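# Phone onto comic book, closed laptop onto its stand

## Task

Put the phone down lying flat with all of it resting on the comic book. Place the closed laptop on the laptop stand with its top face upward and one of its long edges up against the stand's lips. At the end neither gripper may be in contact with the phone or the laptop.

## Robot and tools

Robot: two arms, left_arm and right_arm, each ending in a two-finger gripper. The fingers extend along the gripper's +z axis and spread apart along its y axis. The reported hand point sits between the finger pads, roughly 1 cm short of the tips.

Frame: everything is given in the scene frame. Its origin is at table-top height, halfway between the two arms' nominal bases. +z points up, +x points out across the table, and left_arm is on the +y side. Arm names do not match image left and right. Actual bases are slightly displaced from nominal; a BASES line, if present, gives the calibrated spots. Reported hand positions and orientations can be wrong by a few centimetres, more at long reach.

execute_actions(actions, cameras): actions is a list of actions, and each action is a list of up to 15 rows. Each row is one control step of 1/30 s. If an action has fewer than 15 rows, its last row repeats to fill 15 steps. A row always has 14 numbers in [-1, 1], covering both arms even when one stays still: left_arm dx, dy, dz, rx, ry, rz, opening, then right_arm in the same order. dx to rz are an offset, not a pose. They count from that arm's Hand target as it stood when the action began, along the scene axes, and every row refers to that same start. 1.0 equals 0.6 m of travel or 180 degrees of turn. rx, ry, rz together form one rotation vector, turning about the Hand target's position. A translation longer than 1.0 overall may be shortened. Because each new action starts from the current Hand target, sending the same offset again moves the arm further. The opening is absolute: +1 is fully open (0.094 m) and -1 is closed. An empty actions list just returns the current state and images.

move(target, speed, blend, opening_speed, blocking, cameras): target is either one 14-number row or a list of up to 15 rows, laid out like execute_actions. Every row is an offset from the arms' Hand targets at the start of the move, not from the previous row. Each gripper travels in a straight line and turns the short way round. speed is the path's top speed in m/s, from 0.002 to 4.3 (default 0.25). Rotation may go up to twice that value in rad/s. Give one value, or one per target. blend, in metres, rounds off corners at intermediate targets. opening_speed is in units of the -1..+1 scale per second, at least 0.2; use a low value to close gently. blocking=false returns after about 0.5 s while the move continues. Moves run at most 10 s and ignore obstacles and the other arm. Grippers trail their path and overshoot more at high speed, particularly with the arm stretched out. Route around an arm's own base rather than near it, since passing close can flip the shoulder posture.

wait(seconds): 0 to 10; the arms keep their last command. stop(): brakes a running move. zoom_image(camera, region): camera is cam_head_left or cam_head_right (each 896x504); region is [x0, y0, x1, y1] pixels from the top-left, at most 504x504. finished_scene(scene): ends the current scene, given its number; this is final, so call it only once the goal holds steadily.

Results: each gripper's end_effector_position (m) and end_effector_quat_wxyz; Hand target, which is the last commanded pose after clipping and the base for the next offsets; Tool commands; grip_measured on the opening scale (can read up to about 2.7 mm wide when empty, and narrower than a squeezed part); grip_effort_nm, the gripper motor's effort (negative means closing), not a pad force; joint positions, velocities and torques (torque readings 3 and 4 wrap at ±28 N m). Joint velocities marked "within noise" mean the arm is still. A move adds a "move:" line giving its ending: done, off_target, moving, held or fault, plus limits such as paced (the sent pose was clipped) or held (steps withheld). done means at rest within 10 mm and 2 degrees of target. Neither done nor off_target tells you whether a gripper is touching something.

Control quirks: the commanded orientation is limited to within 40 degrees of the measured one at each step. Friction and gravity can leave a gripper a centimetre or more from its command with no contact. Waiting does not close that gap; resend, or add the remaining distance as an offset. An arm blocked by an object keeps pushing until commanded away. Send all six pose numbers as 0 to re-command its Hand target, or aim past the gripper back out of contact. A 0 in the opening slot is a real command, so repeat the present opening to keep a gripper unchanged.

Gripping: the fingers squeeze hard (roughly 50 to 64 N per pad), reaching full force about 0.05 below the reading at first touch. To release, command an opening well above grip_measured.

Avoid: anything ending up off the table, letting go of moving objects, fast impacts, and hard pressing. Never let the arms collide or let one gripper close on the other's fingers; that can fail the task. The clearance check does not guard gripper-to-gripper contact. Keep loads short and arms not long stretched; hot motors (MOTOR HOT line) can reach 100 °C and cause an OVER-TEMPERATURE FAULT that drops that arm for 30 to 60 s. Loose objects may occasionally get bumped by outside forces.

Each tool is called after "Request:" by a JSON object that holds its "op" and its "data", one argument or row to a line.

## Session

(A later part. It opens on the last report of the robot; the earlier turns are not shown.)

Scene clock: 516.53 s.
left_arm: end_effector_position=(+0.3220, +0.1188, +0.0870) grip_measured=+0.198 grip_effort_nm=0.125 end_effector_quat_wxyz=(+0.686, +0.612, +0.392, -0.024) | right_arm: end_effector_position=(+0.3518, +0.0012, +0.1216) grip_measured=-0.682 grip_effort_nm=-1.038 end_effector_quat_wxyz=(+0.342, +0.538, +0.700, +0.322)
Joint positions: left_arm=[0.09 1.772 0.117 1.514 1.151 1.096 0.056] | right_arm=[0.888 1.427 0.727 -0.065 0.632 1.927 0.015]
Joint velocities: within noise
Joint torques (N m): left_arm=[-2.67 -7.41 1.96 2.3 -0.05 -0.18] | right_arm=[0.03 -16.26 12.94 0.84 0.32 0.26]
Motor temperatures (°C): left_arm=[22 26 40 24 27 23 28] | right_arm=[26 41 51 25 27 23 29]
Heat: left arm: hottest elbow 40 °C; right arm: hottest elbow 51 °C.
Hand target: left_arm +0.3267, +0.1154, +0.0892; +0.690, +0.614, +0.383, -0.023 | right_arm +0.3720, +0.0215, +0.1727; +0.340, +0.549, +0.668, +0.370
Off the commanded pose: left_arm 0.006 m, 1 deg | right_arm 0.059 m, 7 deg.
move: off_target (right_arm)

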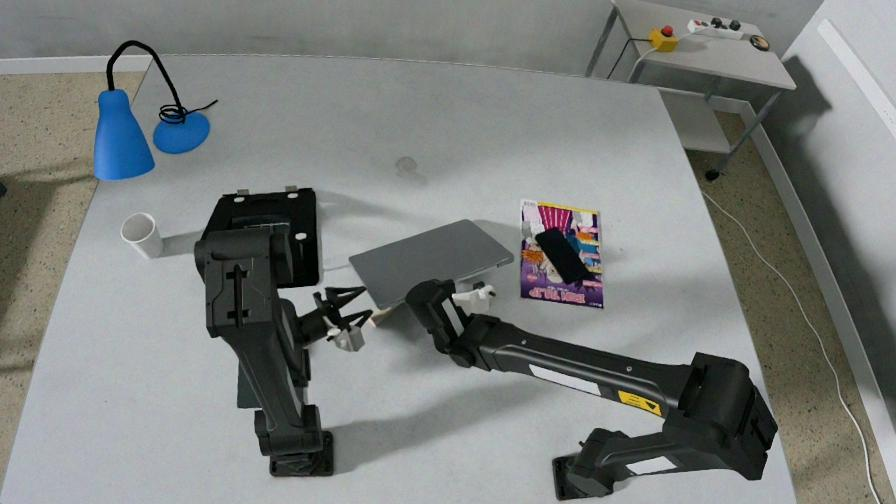

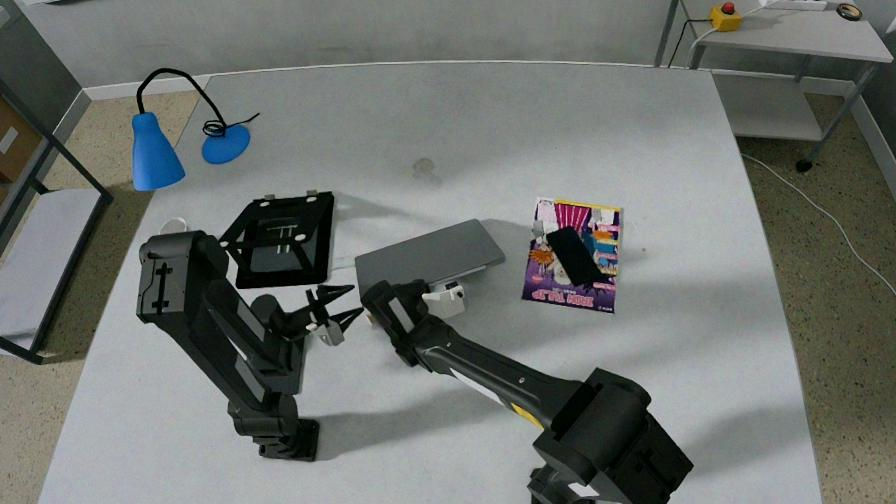

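Request:
{"op": "move", "data": {
  "target": [
    [0.018,0,0.004,0,0,0,0.3,0,0,0,0,0,0,-0.8],
    [0.046,-0.05,0.004,0,0,0,0.3,0,0,0,0,0,0,-0.8]
  ],
  "speed": 0.05
}}

Request:
{"op": "zoom_image", "data": {
  "camera": "cam_head_left",
  "region": [320, 240, 430, 340]
}}

Request:
{"op": "zoom_image", "data": {
  "camera": "cam_head_right",
  "region": [310, 240, 420, 340]
}}

Scene clock: 523.00 s.
left_arm: end_effector_position=(+0.3495, +0.0900, +0.0900) grip_measured=+0.298 grip_effort_nm=0.129 end_effector_quat_wxyz=(+0.689, +0.613, +0.386, -0.018) | right_arm: end_effector_position=(+0.3518, +0.0012, +0.1216) grip_measured=-0.682 grip_effort_nm=-1.043 end_effector_quat_wxyz=(+0.342, +0.538, +0.700, +0.322)
Joint positions: left_arm=[-0.049 1.772 0.184 1.492 1.013 1.064 0.061] | right_arm=[0.888 1.427 0.727 -0.065 0.632 1.927 0.015]
Joint velocities: within noise
Joint torques (N m): left_arm=[-2.49 -9.82 3.03 1.33 -0.05 -0.2] | right_arm=[0.03 -16.26 12.96 0.84 0.33 0.27]
Motor temperatures (°C): left_arm=[22 26 40 24 27 23 28] | right_arm=[26 41 52 25 27 23 29]
Heat: left arm: hottest elbow 40 °C; right arm: hottest elbow 52 °C.
Hand target: left_arm +0.3544, +0.0854, +0.0916; +0.690, +0.614, +0.382, -0.023 | right_arm +0.3720, +0.0215, +0.1727; +0.340, +0.549, +0.668, +0.370
Off the commanded pose: left_arm 0.007 m, 1 deg | right_arm 0.059 m, 7 deg.
move: off_target (right_arm)

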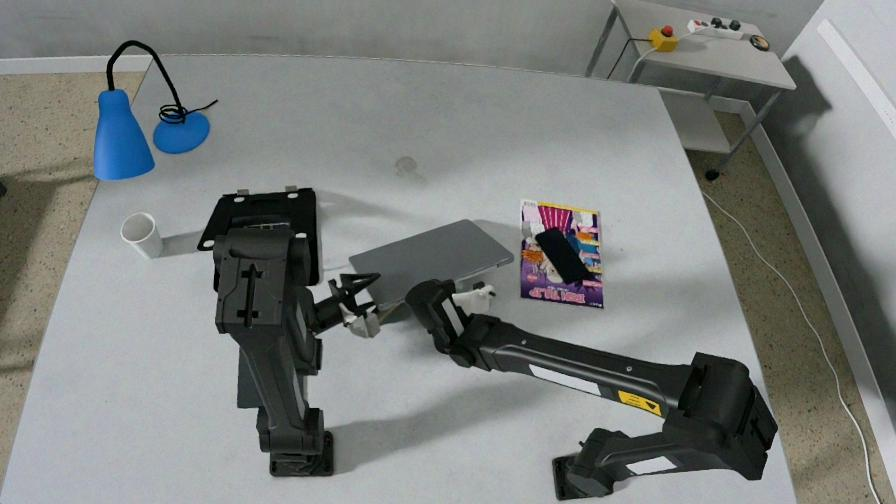

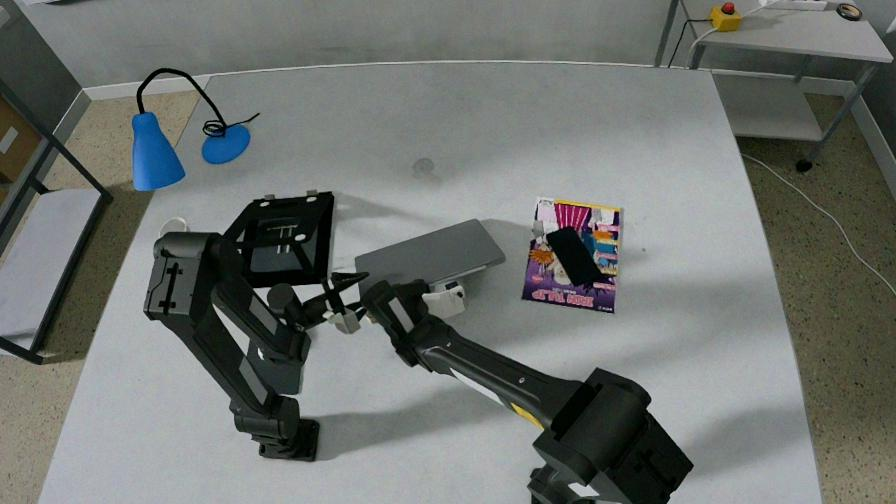

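Scaled by 4.582.

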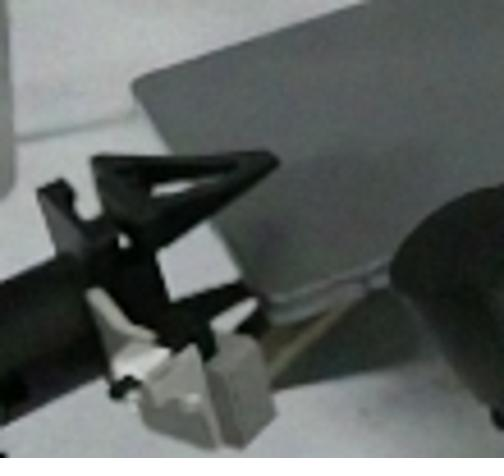

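Scaled by 4.582.

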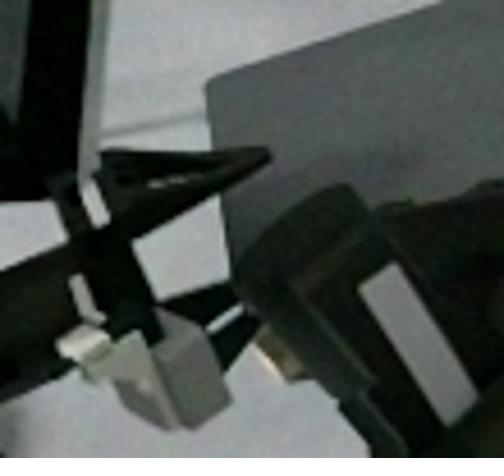

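Request:
{"op": "move", "data": {
  "target": [0.006,-0.012,0,0,0,0,0.0,0,0,0,0,0,0,-0.8],
  "speed": 0.05,
  "opening_speed": 0.3
}}

Request:
{"op": "move", "data": {
  "target": [0,0,0,0,0,0,-0.8,0,0,0,0,0,0,-0.8],
  "speed": 0.05,
  "opening_speed": 0.22
}}

Request:
{"op": "zoom_image", "data": {
  "camera": "cam_head_left",
  "region": [320, 240, 430, 340]
}}

Scene clock: 527.77 s.
left_arm: end_effector_position=(+0.3531, +0.0831, +0.0904) grip_measured=+0.003 grip_effort_nm=-0.076 end_effector_quat_wxyz=(+0.689, +0.613, +0.386, -0.018) | right_arm: end_effector_position=(+0.3518, +0.0012, +0.1216) grip_measured=-0.682 grip_effort_nm=-1.033 end_effector_quat_wxyz=(+0.342, +0.538, +0.700, +0.322)
Joint positions: left_arm=[-0.078 1.772 0.194 1.487 0.984 1.059 0.047] | right_arm=[0.888 1.427 0.727 -0.065 0.632 1.927 0.015]
Joint velocities: within noise
Joint torques (N m): left_arm=[-2.84 -9 3.06 1.17 -0.09 -0.19] | right_arm=[-0.09 -16.32 12.97 0.88 0.32 0.26]
Motor temperatures (°C): left_arm=[22 26 39 24 27 23 28] | right_arm=[26 41 53 25 27 23 29]
Heat: left arm: hottest elbow 39 °C; right arm: hottest elbow 53 °C.
Hand target: left_arm +0.3579, +0.0782, +0.0916; +0.690, +0.614, +0.383, -0.023 | right_arm +0.3720, +0.0215, +0.1727; +0.340, +0.549, +0.668, +0.370
Off the commanded pose: left_arm 0.007 m, 1 deg | right_arm 0.059 m, 7 deg.
move: off_target (right_arm)

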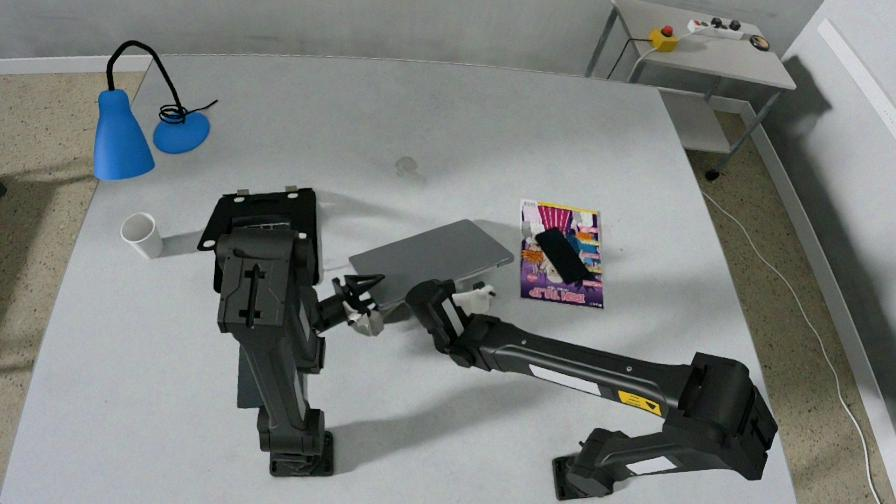

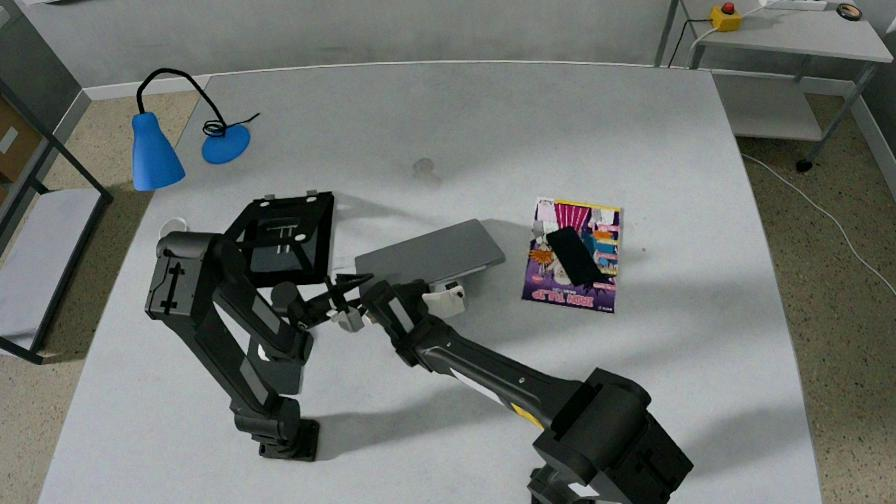

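Scene clock: 531.63 s.
left_arm: end_effector_position=(+0.3529, +0.0829, +0.0895) grip_measured=-0.632 grip_effort_nm=-1.009 end_effector_quat_wxyz=(+0.688, +0.617, +0.383, -0.014) | right_arm: end_effector_position=(+0.3524, +0.0013, +0.1227) grip_measured=-0.682 grip_effort_nm=-1.038 end_effector_quat_wxyz=(+0.342, +0.538, +0.700, +0.322)
Joint positions: left_arm=[-0.079 1.772 0.194 1.481 0.984 1.076 0.017] | right_arm=[0.887 1.427 0.73 -0.067 0.632 1.927 0.015]
Joint velocities: within noise
Joint torques (N m): left_arm=[-2.96 -8.53 2.99 1.58 -0.06 -0.31] | right_arm=[0.15 -16.26 12.85 0.9 0.32 0.26]
Motor temperatures (°C): left_arm=[22 26 39 24 27 23 28] | right_arm=[26 41 53 25 27 23 29]
Heat: left arm: hottest elbow 39 °C; right arm: hottest elbow 53 °C.
Hand target: left_arm +0.3579, +0.0782, +0.0916; +0.690, +0.614, +0.383, -0.023 | right_arm +0.3720, +0.0214, +0.1727; +0.340, +0.549, +0.668, +0.370
Off the commanded pose: left_arm 0.007 m, 1 deg | right_arm 0.057 m, 7 deg.
move: off_target (right_arm)

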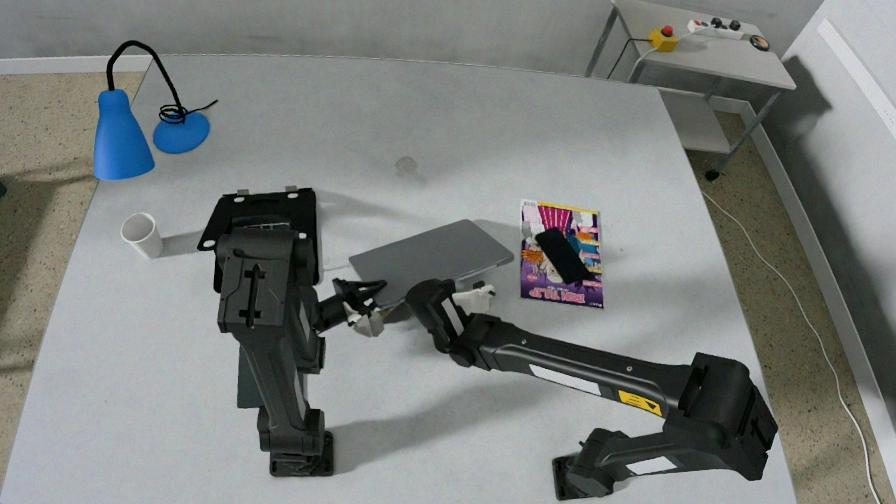

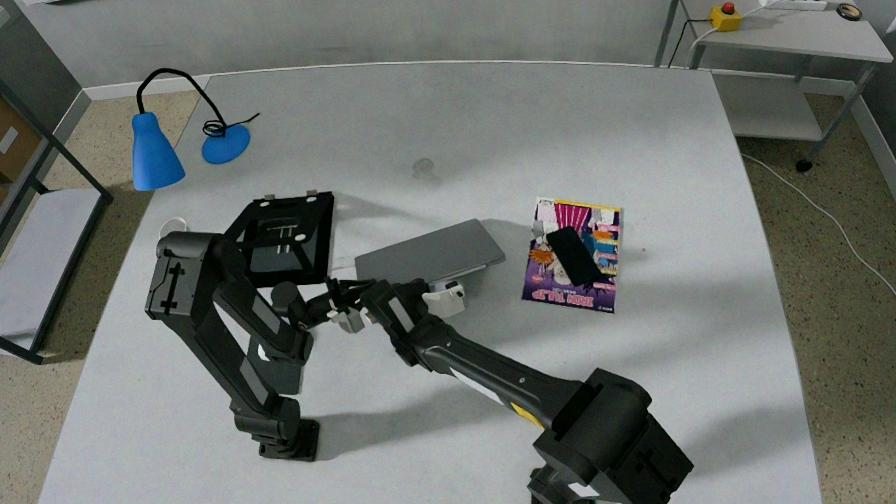

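Scaled by 4.582.

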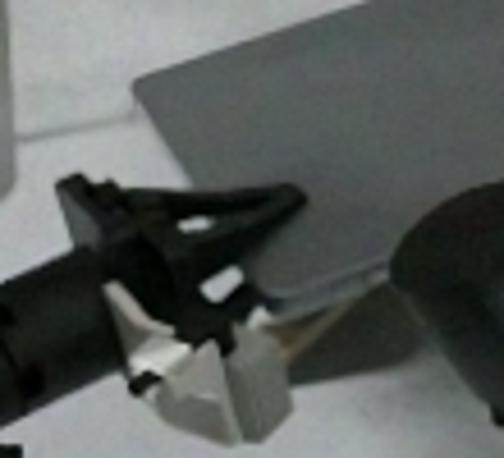

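Request:
{"op": "move", "data": {
  "target": [0,0,0,0,0,0,-0.8,-0.02,-0.02,-0.05,0,0,0,-0.8],
  "speed": 0.05,
  "cameras": []
}}

Request:
{"op": "move", "data": {
  "target": [0,0,0,0,0,0,-0.8,0,0,0,0,0,0,-0.1],
  "speed": 0.05,
  "opening_speed": 0.25
}}

Scene clock: 544.60 s.
left_arm: end_effector_position=(+0.3532, +0.0829, +0.0896) grip_measured=-0.632 grip_effort_nm=-1.009 end_effector_quat_wxyz=(+0.688, +0.617, +0.382, -0.014) | right_arm: end_effector_position=(+0.3532, +0.0018, +0.1238) grip_measured=-0.682 grip_effort_nm=-1.038 end_effector_quat_wxyz=(+0.343, +0.539, +0.693, +0.335)
Joint positions: left_arm=[-0.079 1.772 0.194 1.481 0.984 1.077 0.017] | right_arm=[0.887 1.426 0.717 -0.025 0.634 1.925 0.015]
Joint velocities: within noise
Joint torques (N m): left_arm=[-2.96 -10.23 3.03 1.42 -0.06 -0.3] | right_arm=[0.44 -14.21 8.39 2.61 0.35 0.34]
Motor temperatures (°C): left_arm=[22 26 38 24 27 24 28] | right_arm=[26 41 50 25 27 23 29]
Heat: left arm: hottest elbow 38 °C; right arm: hottest elbow 50 °C.
Hand target: left_arm +0.3580, +0.0782, +0.0916; +0.690, +0.614, +0.382, -0.023 | right_arm +0.3600, +0.0095, +0.1428; +0.340, +0.549, +0.668, +0.370
Off the commanded pose: left_arm 0.007 m, 1 deg | right_arm 0.021 m, 5 deg.
move: off_target (right_arm)
No camera images: "cameras" was empty.

Scene clock: 547.70 s.
left_arm: end_effector_position=(+0.3526, +0.0824, +0.0880) grip_measured=-0.632 grip_effort_nm=-1.013 end_effector_quat_wxyz=(+0.686, +0.621, +0.379, -0.011) | right_arm: end_effector_position=(+0.3559, +0.0043, +0.1284) grip_measured=-0.102 grip_effort_nm=0.061 end_effector_quat_wxyz=(+0.342, +0.545, +0.681, +0.350)
Joint positions: left_arm=[-0.08 1.773 0.194 1.473 0.985 1.094 0.017] | right_arm=[0.887 1.426 0.716 0.004 0.638 1.942 0.042]
Joint velocities: within noise
Joint torques (N m): left_arm=[-2.43 -9.35 3.12 1.44 -0.13 -0.51] | right_arm=[0.38 -14.1 8.38 1.77 0.24 0.17]
Motor temperatures (°C): left_arm=[22 26 38 24 27 24 28] | right_arm=[26 41 50 25 27 23 29]
Heat: left arm: hottest elbow 38 °C; right arm: hottest elbow 50 °C.
Hand target: left_arm +0.3580, +0.0782, +0.0916; +0.690, +0.614, +0.382, -0.023 | right_arm +0.3599, +0.0094, +0.1427; +0.340, +0.549, +0.668, +0.370
Off the commanded pose: left_arm 0.008 m, 2 deg | right_arm 0.016 m, 3 deg.
move: off_target (right_arm)

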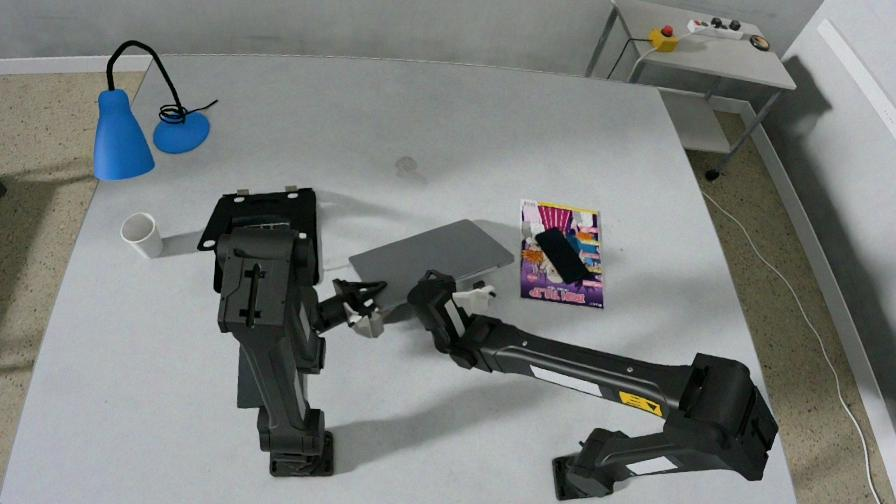

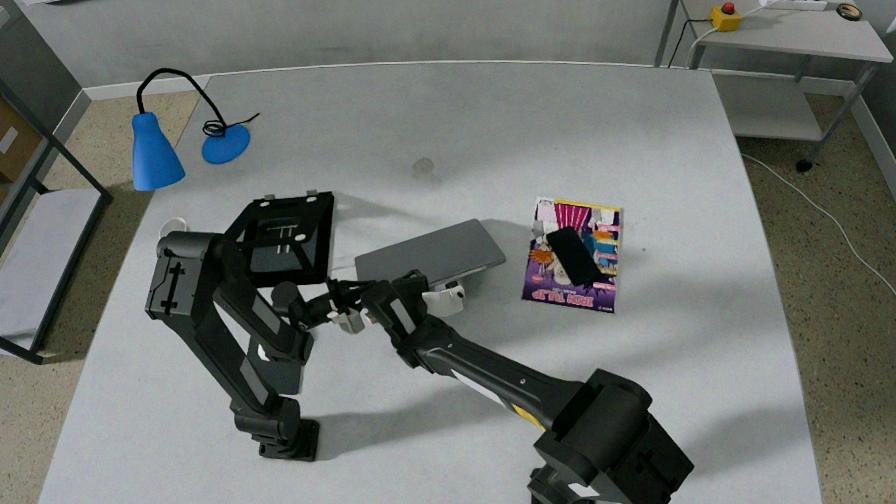

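Request:
{"op": "move", "data": {
  "target": [
    [0,0,0,0,0,0,-0.8,-0.167,-0.025,0.08,0,0,0,-0.1],
    [0,0,0,0,0,0,-0.8,-0.18,-0.2,0.15,0,0,0,0.1]
  ],
  "speed": [0.08,0.2]
}}

Request:
{"op": "zoom_image", "data": {
  "camera": "cam_head_left",
  "region": [320, 200, 540, 350]
}}

Request:
{"op": "zoom_image", "data": {
  "camera": "cam_head_right",
  "region": [320, 200, 540, 350]
}}

Scene clock: 554.70 s.
left_arm: end_effector_position=(+0.3525, +0.0821, +0.0877) grip_measured=-0.632 grip_effort_nm=-1.009 end_effector_quat_wxyz=(+0.686, +0.621, +0.379, -0.011) | right_arm: end_effector_position=(+0.2531, -0.1023, +0.2422) grip_measured=+0.098 grip_effort_nm=0.066 end_effector_quat_wxyz=(+0.336, +0.548, +0.664, +0.382)
Joint positions: left_arm=[-0.081 1.773 0.194 1.471 0.985 1.097 0.017] | right_arm=[0.939 0.754 0.573 -0.479 0.669 1.989 0.052]
Joint velocities: within noise
Joint torques (N m): left_arm=[-2.73 -9.47 2.95 1.62 -0.08 -0.5] | right_arm=[-0.38 -4.6 8.35 0.85 0.24 0.02]
Motor temperatures (°C): left_arm=[22 26 38 24 27 24 29] | right_arm=[26 41 50 25 27 23 28]
Heat: left arm: hottest elbow 38 °C; right arm: hottest elbow 50 °C.
Hand target: left_arm +0.3580, +0.0781, +0.0916; +0.690, +0.614, +0.382, -0.023 | right_arm +0.2520, -0.1106, +0.2327; +0.340, +0.549, +0.668, +0.370
Off the commanded pose: left_arm 0.008 m, 2 deg | right_arm 0.013 m, 2 deg.
move: off_target (right_arm); target 2's new opening was sent with right_arm's hand 0.013 m and 2 deg from that target

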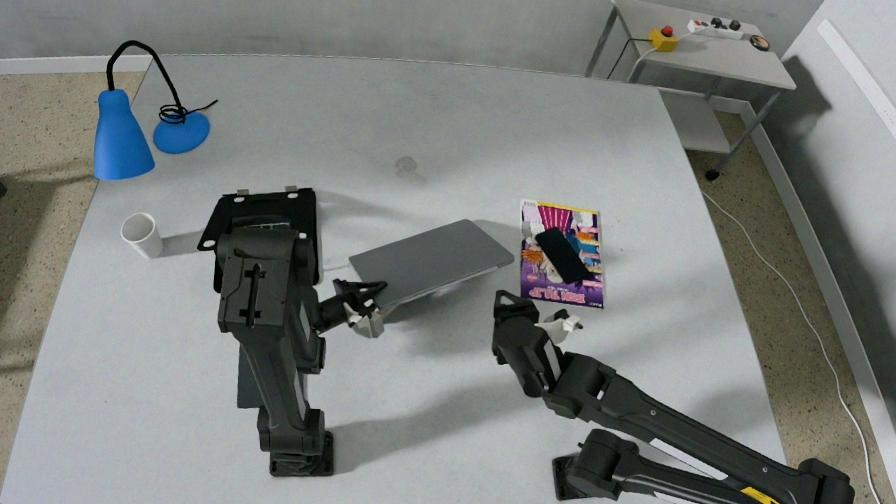

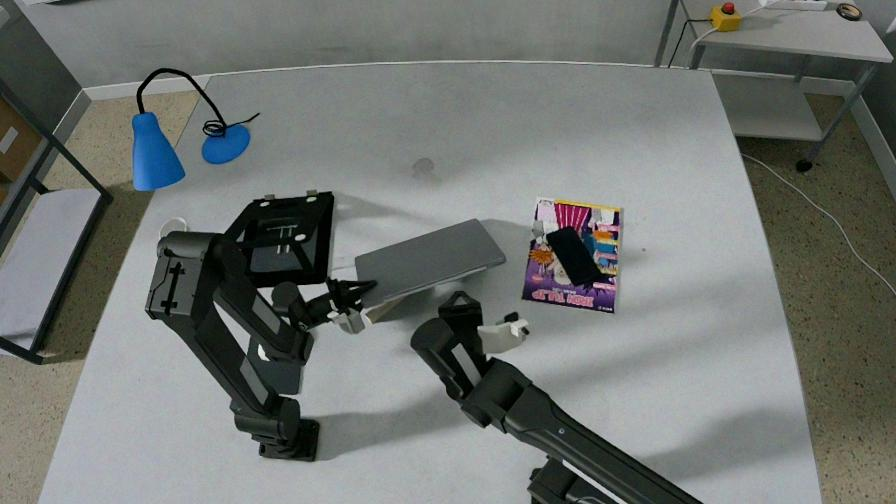

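Scaled by 2.291.

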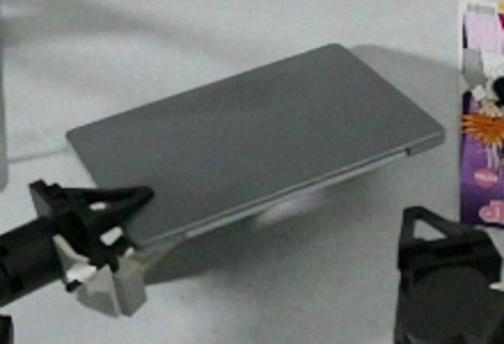

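Scaled by 2.291.

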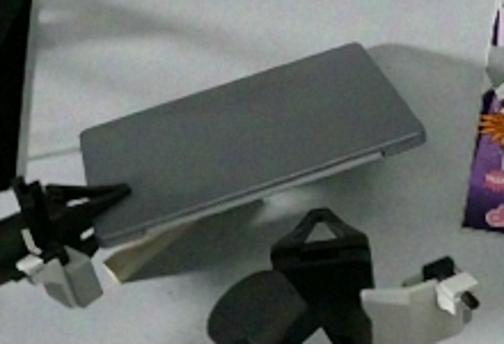

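Request:
{"op": "move", "data": {
  "target": [
    [0,0,0,0,0,0,-0.8,0.15,-0.18,0.03,0.117,0.072,0.299,0.1],
    [0,0,0,0,0,0,-0.8,0.29,-0.17,-0.06,0.117,0.072,0.299,0.2]
  ],
  "speed": 0.2
}}

Request:
{"op": "zoom_image", "data": {
  "camera": "cam_head_left",
  "region": [400, 180, 620, 330]
}}

Request:
{"op": "zoom_image", "data": {
  "camera": "cam_head_right",
  "region": [400, 180, 620, 330]
}}

Scene clock: 584.43 s.
left_arm: end_effector_position=(+0.3524, +0.0822, +0.0874) grip_measured=-0.632 grip_effort_nm=-1.013 end_effector_quat_wxyz=(+0.686, +0.622, +0.378, -0.011) | right_arm: end_effector_position=(+0.4052, -0.2153, +0.1854) grip_measured=+0.198 grip_effort_nm=0.061 end_effector_quat_wxyz=(-0.053, +0.290, +0.795, +0.530)
Joint positions: left_arm=[-0.081 1.773 0.194 1.47 0.985 1.099 0.017] | right_arm=[-0.145 1.46 0.962 -0.846 -1.11 0.701 0.056]
Joint velocities: within noise
Joint torques (N m): left_arm=[-2.84 -9.7 2.99 1.81 -0.07 -0.55] | right_arm=[1.44 -12.1 11.96 0.87 -0.44 0.16]
Motor temperatures (°C): left_arm=[22 26 36 24 27 24 29] | right_arm=[26 39 46 25 26 23 27]
Heat: left arm: hottest elbow 36 °C; right arm: hottest elbow 46 °C.
Hand target: left_arm +0.3580, +0.0781, +0.0916; +0.690, +0.614, +0.382, -0.023 | right_arm +0.4260, -0.2125, +0.1968; -0.039, +0.277, +0.799, +0.532
Off the commanded pose: left_arm 0.008 m, 2 deg | right_arm 0.024 m, 2 deg.
move: off_target (right_arm); target 2's new opening was sent with right_arm's hand 0.024 m and 2 deg from that target

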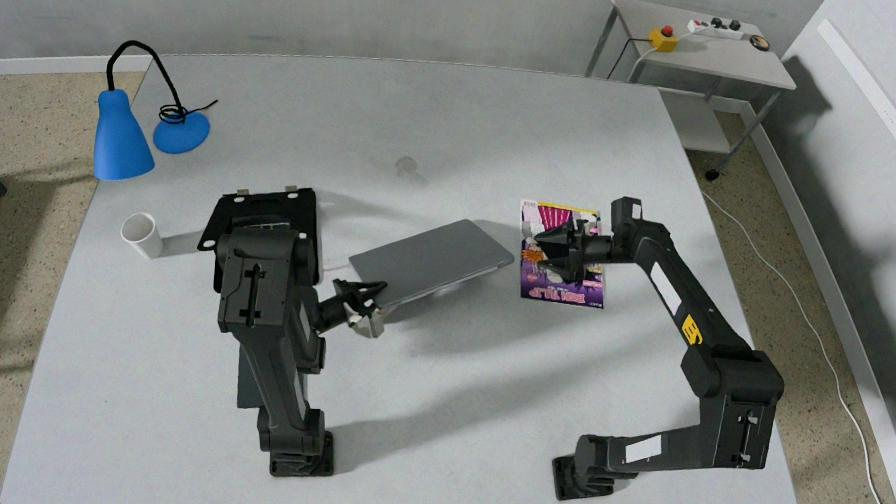

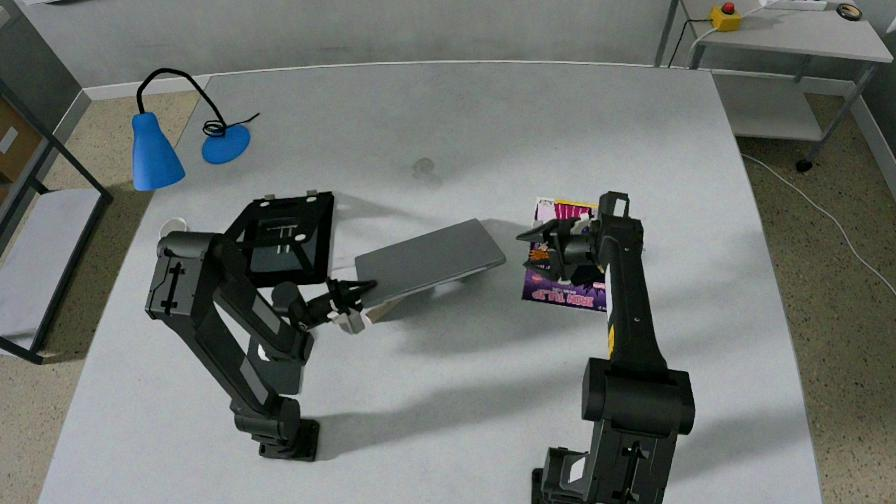

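Scaled by 2.291.

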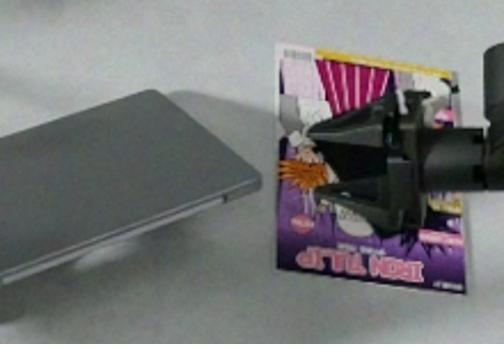

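Scaled by 2.291.

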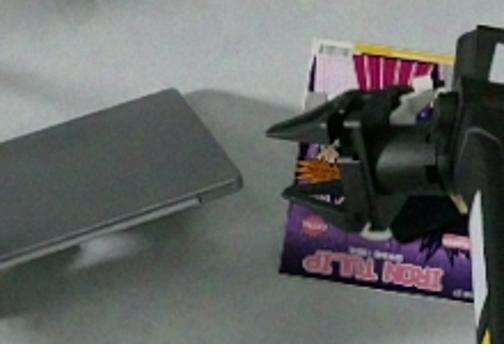

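Request:
{"op": "move", "data": {
  "target": [0,0,0,0,0,0,-0.8,0.028,0.045,-0.115,0,0,0,0.2],
  "speed": 0.12
}}

Request:
{"op": "zoom_image", "data": {
  "camera": "cam_head_left",
  "region": [400, 180, 620, 330]
}}

Request:
{"op": "zoom_image", "data": {
  "camera": "cam_head_right",
  "region": [400, 180, 620, 330]
}}

Scene clock: 589.47 s.
left_arm: end_effector_position=(+0.3524, +0.0822, +0.0874) grip_measured=-0.632 grip_effort_nm=-1.009 end_effector_quat_wxyz=(+0.686, +0.622, +0.378, -0.011) | right_arm: end_effector_position=(+0.4463, -0.1910, +0.1439) grip_measured=+0.199 grip_effort_nm=0.061 end_effector_quat_wxyz=(-0.024, +0.271, +0.799, +0.536)
Joint positions: left_arm=[-0.081 1.773 0.194 1.47 0.985 1.099 0.017] | right_arm=[-0.076 1.581 0.954 -0.526 -1.087 0.838 0.056]
Joint velocities: within noise
Joint torques (N m): left_arm=[-2.73 -9.64 3.14 1.69 -0.08 -0.46] | right_arm=[1.2 -13.57 6.68 1.21 -0.4 0.22]
Motor temperatures (°C): left_arm=[22 26 36 24 27 24 29] | right_arm=[26 39 47 25 26 23 27]
Heat: left arm: hottest elbow 36 °C; right arm: hottest elbow 47 °C.
Hand target: left_arm +0.3580, +0.0781, +0.0916; +0.690, +0.614, +0.382, -0.023 | right_arm +0.4429, -0.1856, +0.1278; -0.039, +0.277, +0.799, +0.532
Off the commanded pose: left_arm 0.008 m, 2 deg | right_arm 0.017 m, 2 deg.
move: off_target (right_arm)

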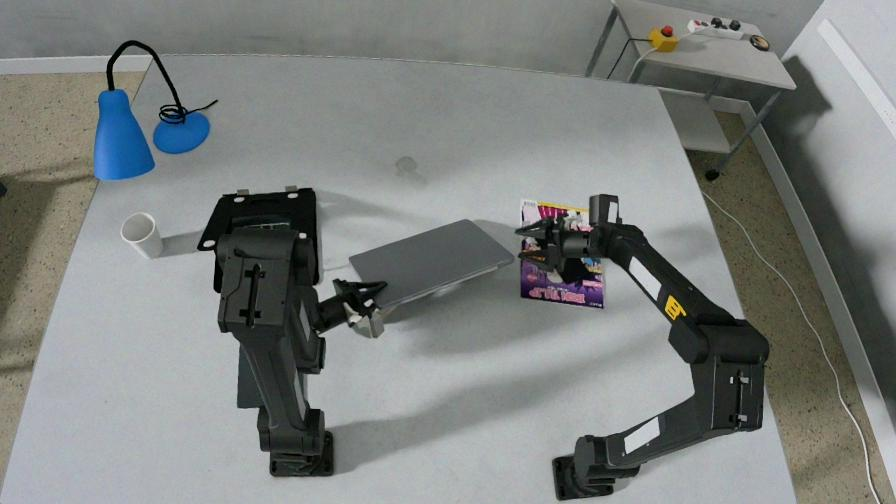

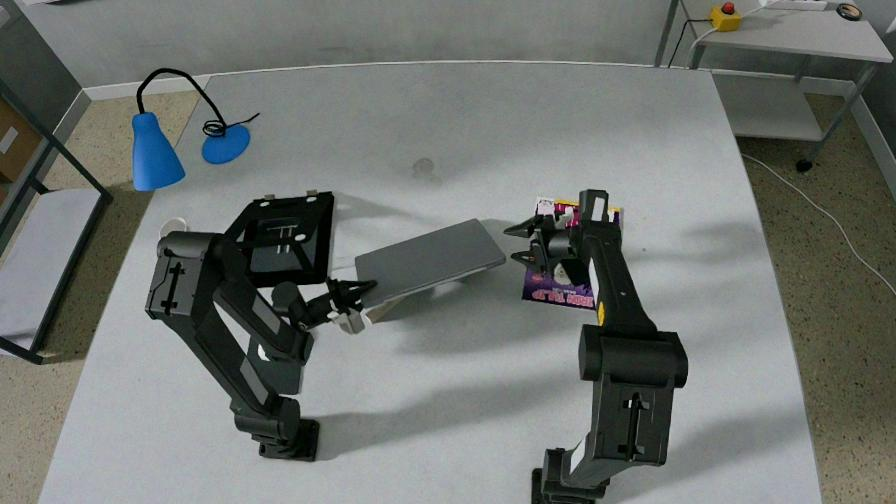

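Scaled by 2.291.

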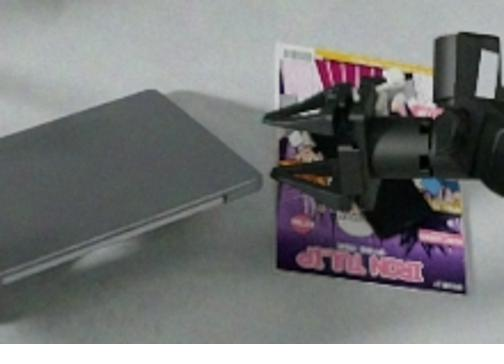

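Scaled by 2.291.

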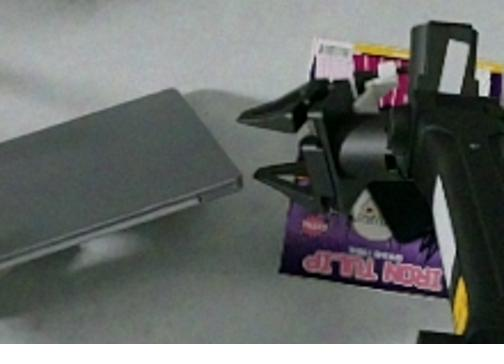

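Request:
{"op": "move", "data": {
  "target": [0,0,0,0,0,0,-0.8,-0.02,-0.002,-0.04,0,0,0,0.25],
  "speed": 0.08
}}

Request:
{"op": "zoom_image", "data": {
  "camera": "cam_head_left",
  "region": [400, 180, 620, 330]
}}

Request:
{"op": "zoom_image", "data": {
  "camera": "cam_head_right",
  "region": [400, 180, 620, 330]
}}

Scene clock: 594.97 s.
left_arm: end_effector_position=(+0.3524, +0.0822, +0.0874) grip_measured=-0.632 grip_effort_nm=-1.004 end_effector_quat_wxyz=(+0.686, +0.622, +0.378, -0.011) | right_arm: end_effector_position=(+0.4347, -0.1902, +0.1190) grip_measured=+0.249 grip_effort_nm=0.061 end_effector_quat_wxyz=(-0.028, +0.273, +0.799, +0.535)
Joint positions: left_arm=[-0.081 1.773 0.194 1.47 0.985 1.099 0.017] | right_arm=[-0.076 1.601 0.898 -0.457 -1.087 0.838 0.059]
Joint velocities: within noise
Joint torques (N m): left_arm=[-2.2 -8.76 3.08 1.54 -0.04 -0.5] | right_arm=[0.91 -13.8 6.35 1.03 -0.46 0.09]
Motor temperatures (°C): left_arm=[22 26 36 24 27 24 29] | right_arm=[26 39 46 25 26 23 27]
Heat: left arm: hottest elbow 36 °C; right arm: hottest elbow 46 °C.
Hand target: left_arm +0.3580, +0.0781, +0.0916; +0.690, +0.614, +0.382, -0.023 | right_arm +0.4308, -0.1868, +0.1037; -0.039, +0.277, +0.799, +0.532
Off the commanded pose: left_arm 0.008 m, 2 deg | right_arm 0.016 m, 1 deg.
move: off_target (right_arm)

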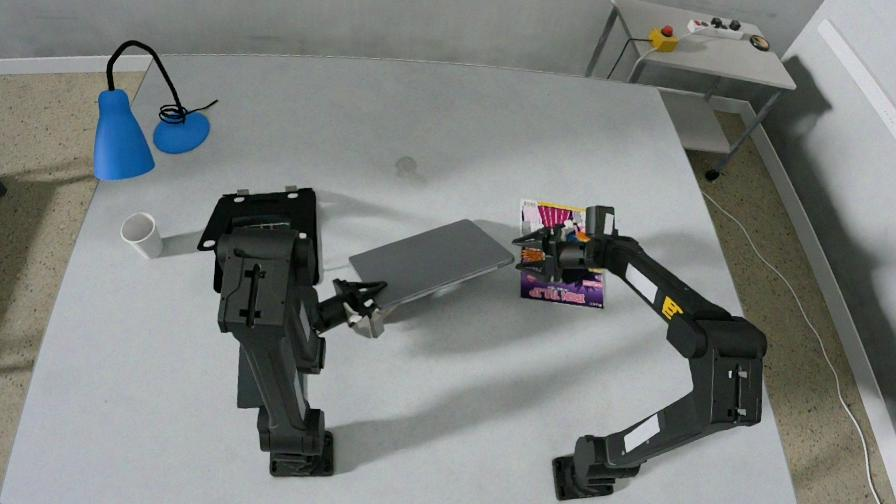

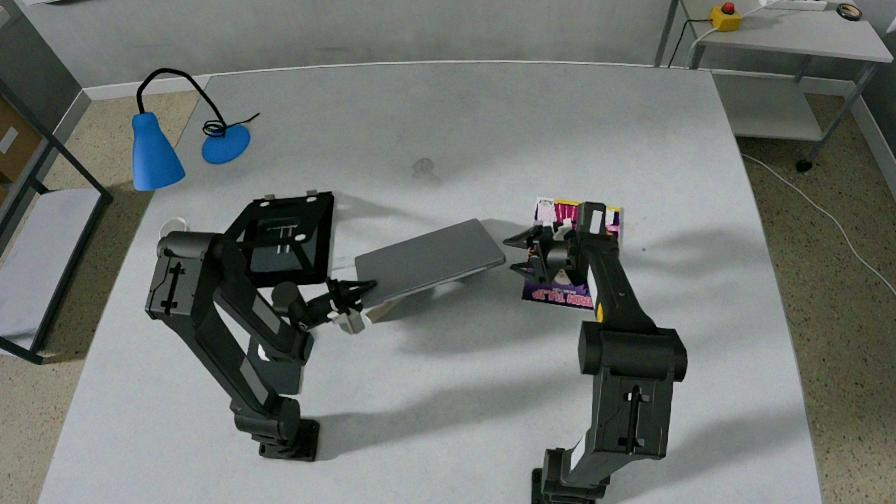

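Scaled by 2.291.

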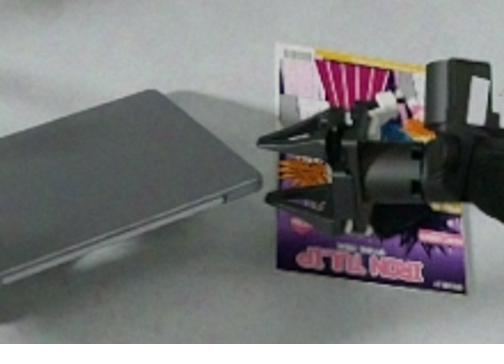

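Scaled by 2.291.

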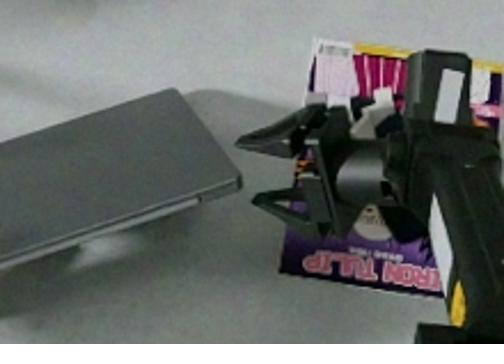

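Request:
{"op": "move", "data": {
  "target": [0,0,0,0,0,0,-0.8,0.026,0.097,-0.042,0,0,0,0.25],
  "speed": 0.05
}}

Request:
{"op": "zoom_image", "data": {
  "camera": "cam_head_left",
  "region": [430, 200, 540, 300]
}}

Request:
{"op": "zoom_image", "data": {
  "camera": "cam_head_right",
  "region": [430, 200, 540, 300]
}}

Scene clock: 601.83 s.
left_arm: end_effector_position=(+0.3524, +0.0822, +0.0874) grip_measured=-0.632 grip_effort_nm=-1.009 end_effector_quat_wxyz=(+0.686, +0.622, +0.378, -0.011) | right_arm: end_effector_position=(+0.4528, -0.1336, +0.0966) grip_measured=+0.249 grip_effort_nm=0.071 end_effector_quat_wxyz=(-0.024, +0.270, +0.799, +0.538)
Joint positions: left_arm=[-0.081 1.773 0.194 1.47 0.985 1.099 0.017] | right_arm=[0.055 1.67 0.88 -0.155 -1.025 1.071 0.059]
Joint velocities: within noise
Joint torques (N m): left_arm=[-3.19 -9.35 3.02 1.78 -0.09 -0.52] | right_arm=[1.26 -14.04 5.83 1.44 -0.32 0.15]
Motor temperatures (°C): left_arm=[22 26 36 24 27 24 29] | right_arm=[26 39 45 25 26 23 27]
Heat: left arm: hottest elbow 36 °C; right arm: hottest elbow 45 °C.
Hand target: left_arm +0.3580, +0.0781, +0.0916; +0.690, +0.614, +0.382, -0.023 | right_arm +0.4463, -0.1285, +0.0785; -0.039, +0.277, +0.799, +0.532
Off the commanded pose: left_arm 0.008 m, 2 deg | right_arm 0.020 m, 2 deg.
move: off_target (right_arm)

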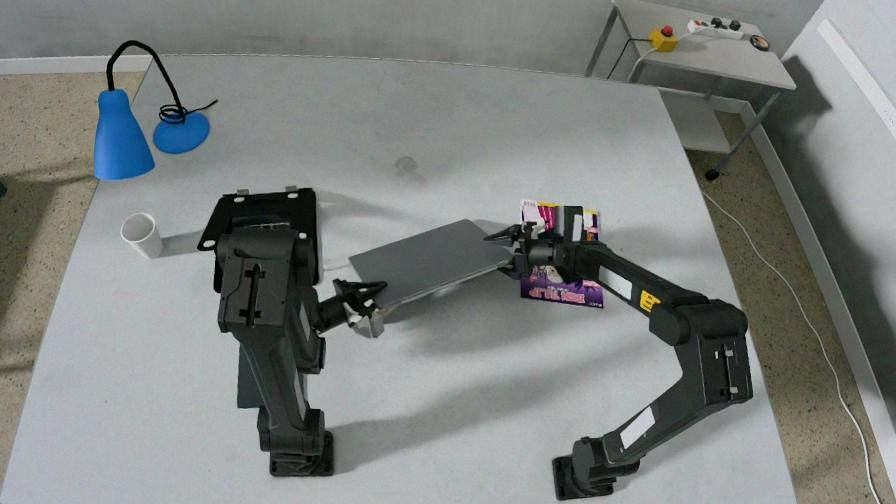

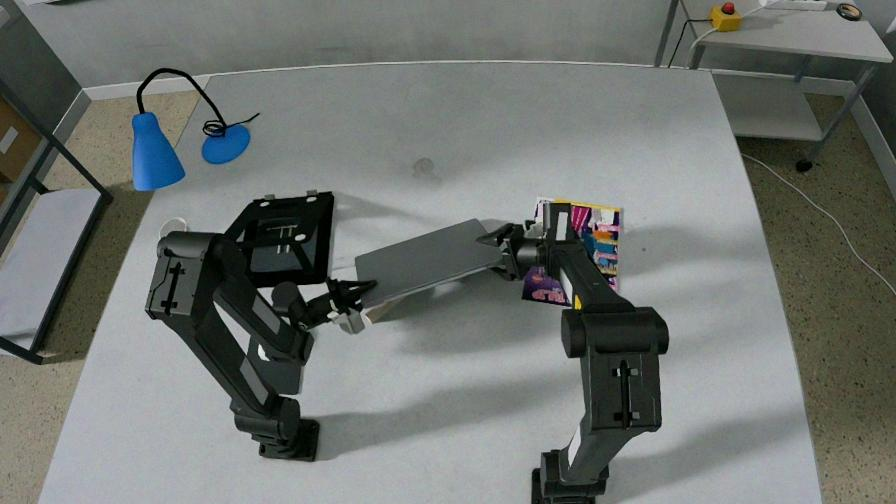

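Scaled by 4.582.

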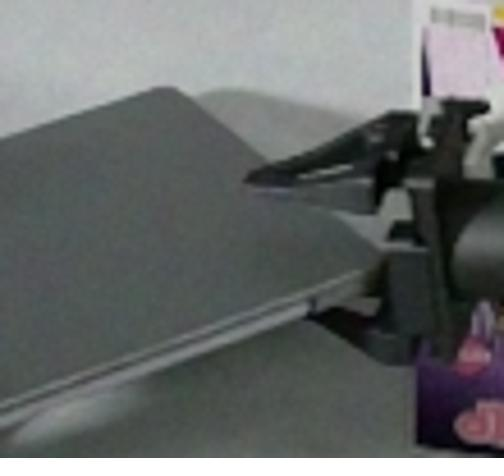

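Scaled by 4.582.

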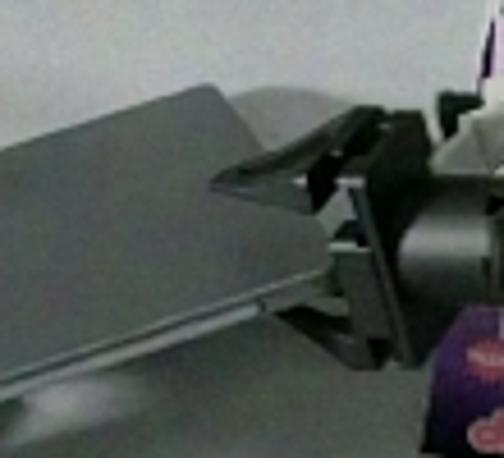

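Request:
{"op": "move", "data": {
  "target": [0,0,0,0,0,0,-0.8,0,0,0,0,0,0,-0.2],
  "speed": 0.05,
  "opening_speed": 0.3,
  "cameras": []
}}

Request:
{"op": "move", "data": {
  "target": [0,0,0,0,0,0,-0.8,0,0,0,0,0,0,-0.8],
  "speed": 0.05,
  "opening_speed": 0.22
}}

Request:
{"op": "zoom_image", "data": {
  "camera": "cam_head_left",
  "region": [330, 190, 550, 340]
}}

Scene clock: 614.00 s.
left_arm: end_effector_position=(+0.3524, +0.0822, +0.0874) grip_measured=-0.632 grip_effort_nm=-1.009 end_effector_quat_wxyz=(+0.686, +0.622, +0.378, -0.011) | right_arm: end_effector_position=(+0.4528, -0.1336, +0.0966) grip_measured=-0.198 grip_effort_nm=-0.081 end_effector_quat_wxyz=(-0.024, +0.270, +0.798, +0.537)
Joint positions: left_arm=[-0.081 1.773 0.194 1.47 0.985 1.099 0.017] | right_arm=[0.055 1.67 0.88 -0.154 -1.024 1.073 0.038]
Joint velocities: within noise
Joint torques (N m): left_arm=[-2.2 -8.88 3.26 1.59 -0.07 -0.52] | right_arm=[1.2 -13.98 5.86 1.47 -0.32 0.16]
Motor temperatures (°C): left_arm=[22 26 36 24 27 24 29] | right_arm=[26 39 44 25 26 23 27]
Heat: left arm: hottest elbow 36 °C; right arm: hottest elbow 44 °C.
Hand target: left_arm +0.3580, +0.0781, +0.0916; +0.690, +0.614, +0.382, -0.023 | right_arm +0.4463, -0.1285, +0.0785; -0.039, +0.277, +0.799, +0.532
Off the commanded pose: left_arm 0.008 m, 2 deg | right_arm 0.020 m, 2 deg.
move: off_target (right_arm)
No camera images: "cameras" was empty.

Scene clock: 616.93 s.
left_arm: end_effector_position=(+0.3526, +0.0820, +0.0878) grip_measured=-0.633 grip_effort_nm=-1.009 end_effector_quat_wxyz=(+0.686, +0.621, +0.379, -0.012) | right_arm: end_effector_position=(+0.4529, -0.1334, +0.0955) grip_measured=-0.641 grip_effort_nm=-1.038 end_effector_quat_wxyz=(-0.019, +0.264, +0.799, +0.540)
Joint positions: left_arm=[-0.081 1.773 0.195 1.471 0.985 1.093 0.017] | right_arm=[0.055 1.673 0.876 -0.139 -1.027 1.064 0.017]
Joint velocities: within noise
Joint torques (N m): left_arm=[-2.43 -9.35 3 1.52 -0.07 -0.44] | right_arm=[1.2 -14.21 6.13 0.96 -0.24 0.25]
Motor temperatures (°C): left_arm=[22 26 36 24 27 24 29] | right_arm=[26 39 44 25 26 23 27]
Heat: left arm: hottest elbow 36 °C; right arm: hottest elbow 44 °C.
Hand target: left_arm +0.3579, +0.0781, +0.0916; +0.690, +0.614, +0.382, -0.023 | right_arm +0.4464, -0.1286, +0.0784; -0.039, +0.277, +0.799, +0.532
Off the commanded pose: left_arm 0.008 m, 2 deg | right_arm 0.019 m, 3 deg.
move: off_target (right_arm)

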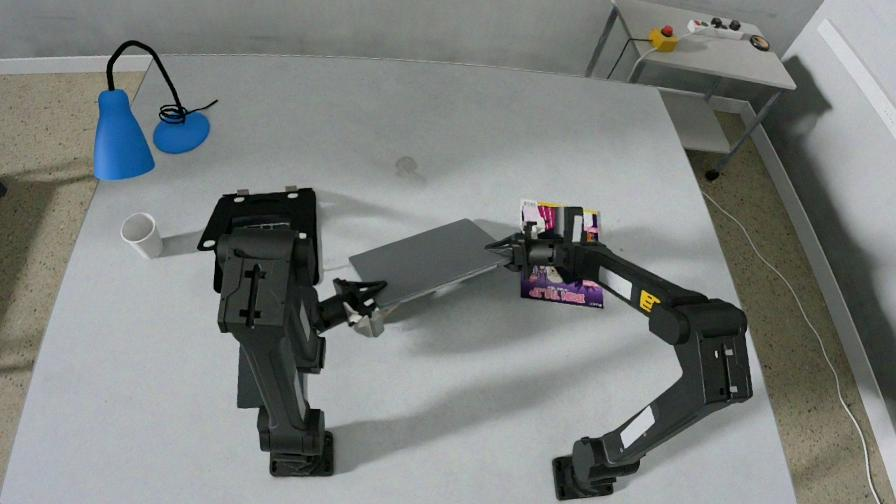

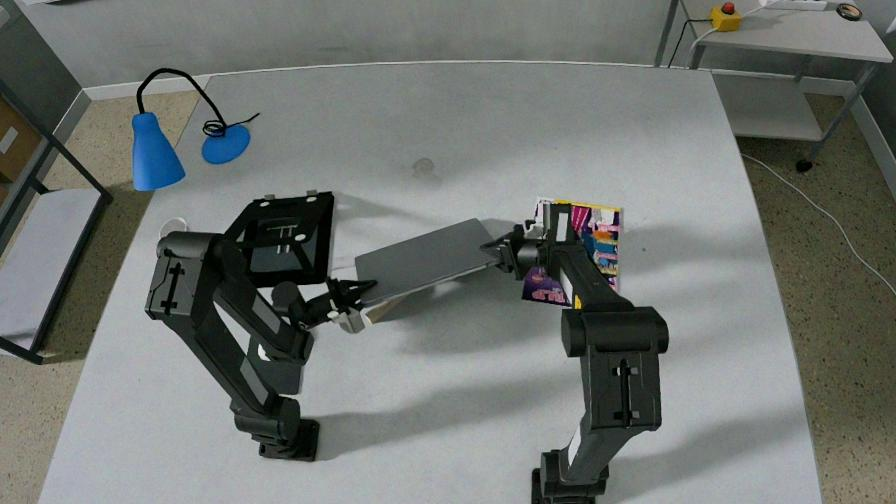

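Scaled by 2.291.

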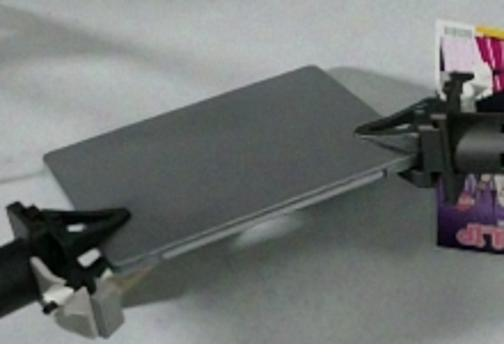

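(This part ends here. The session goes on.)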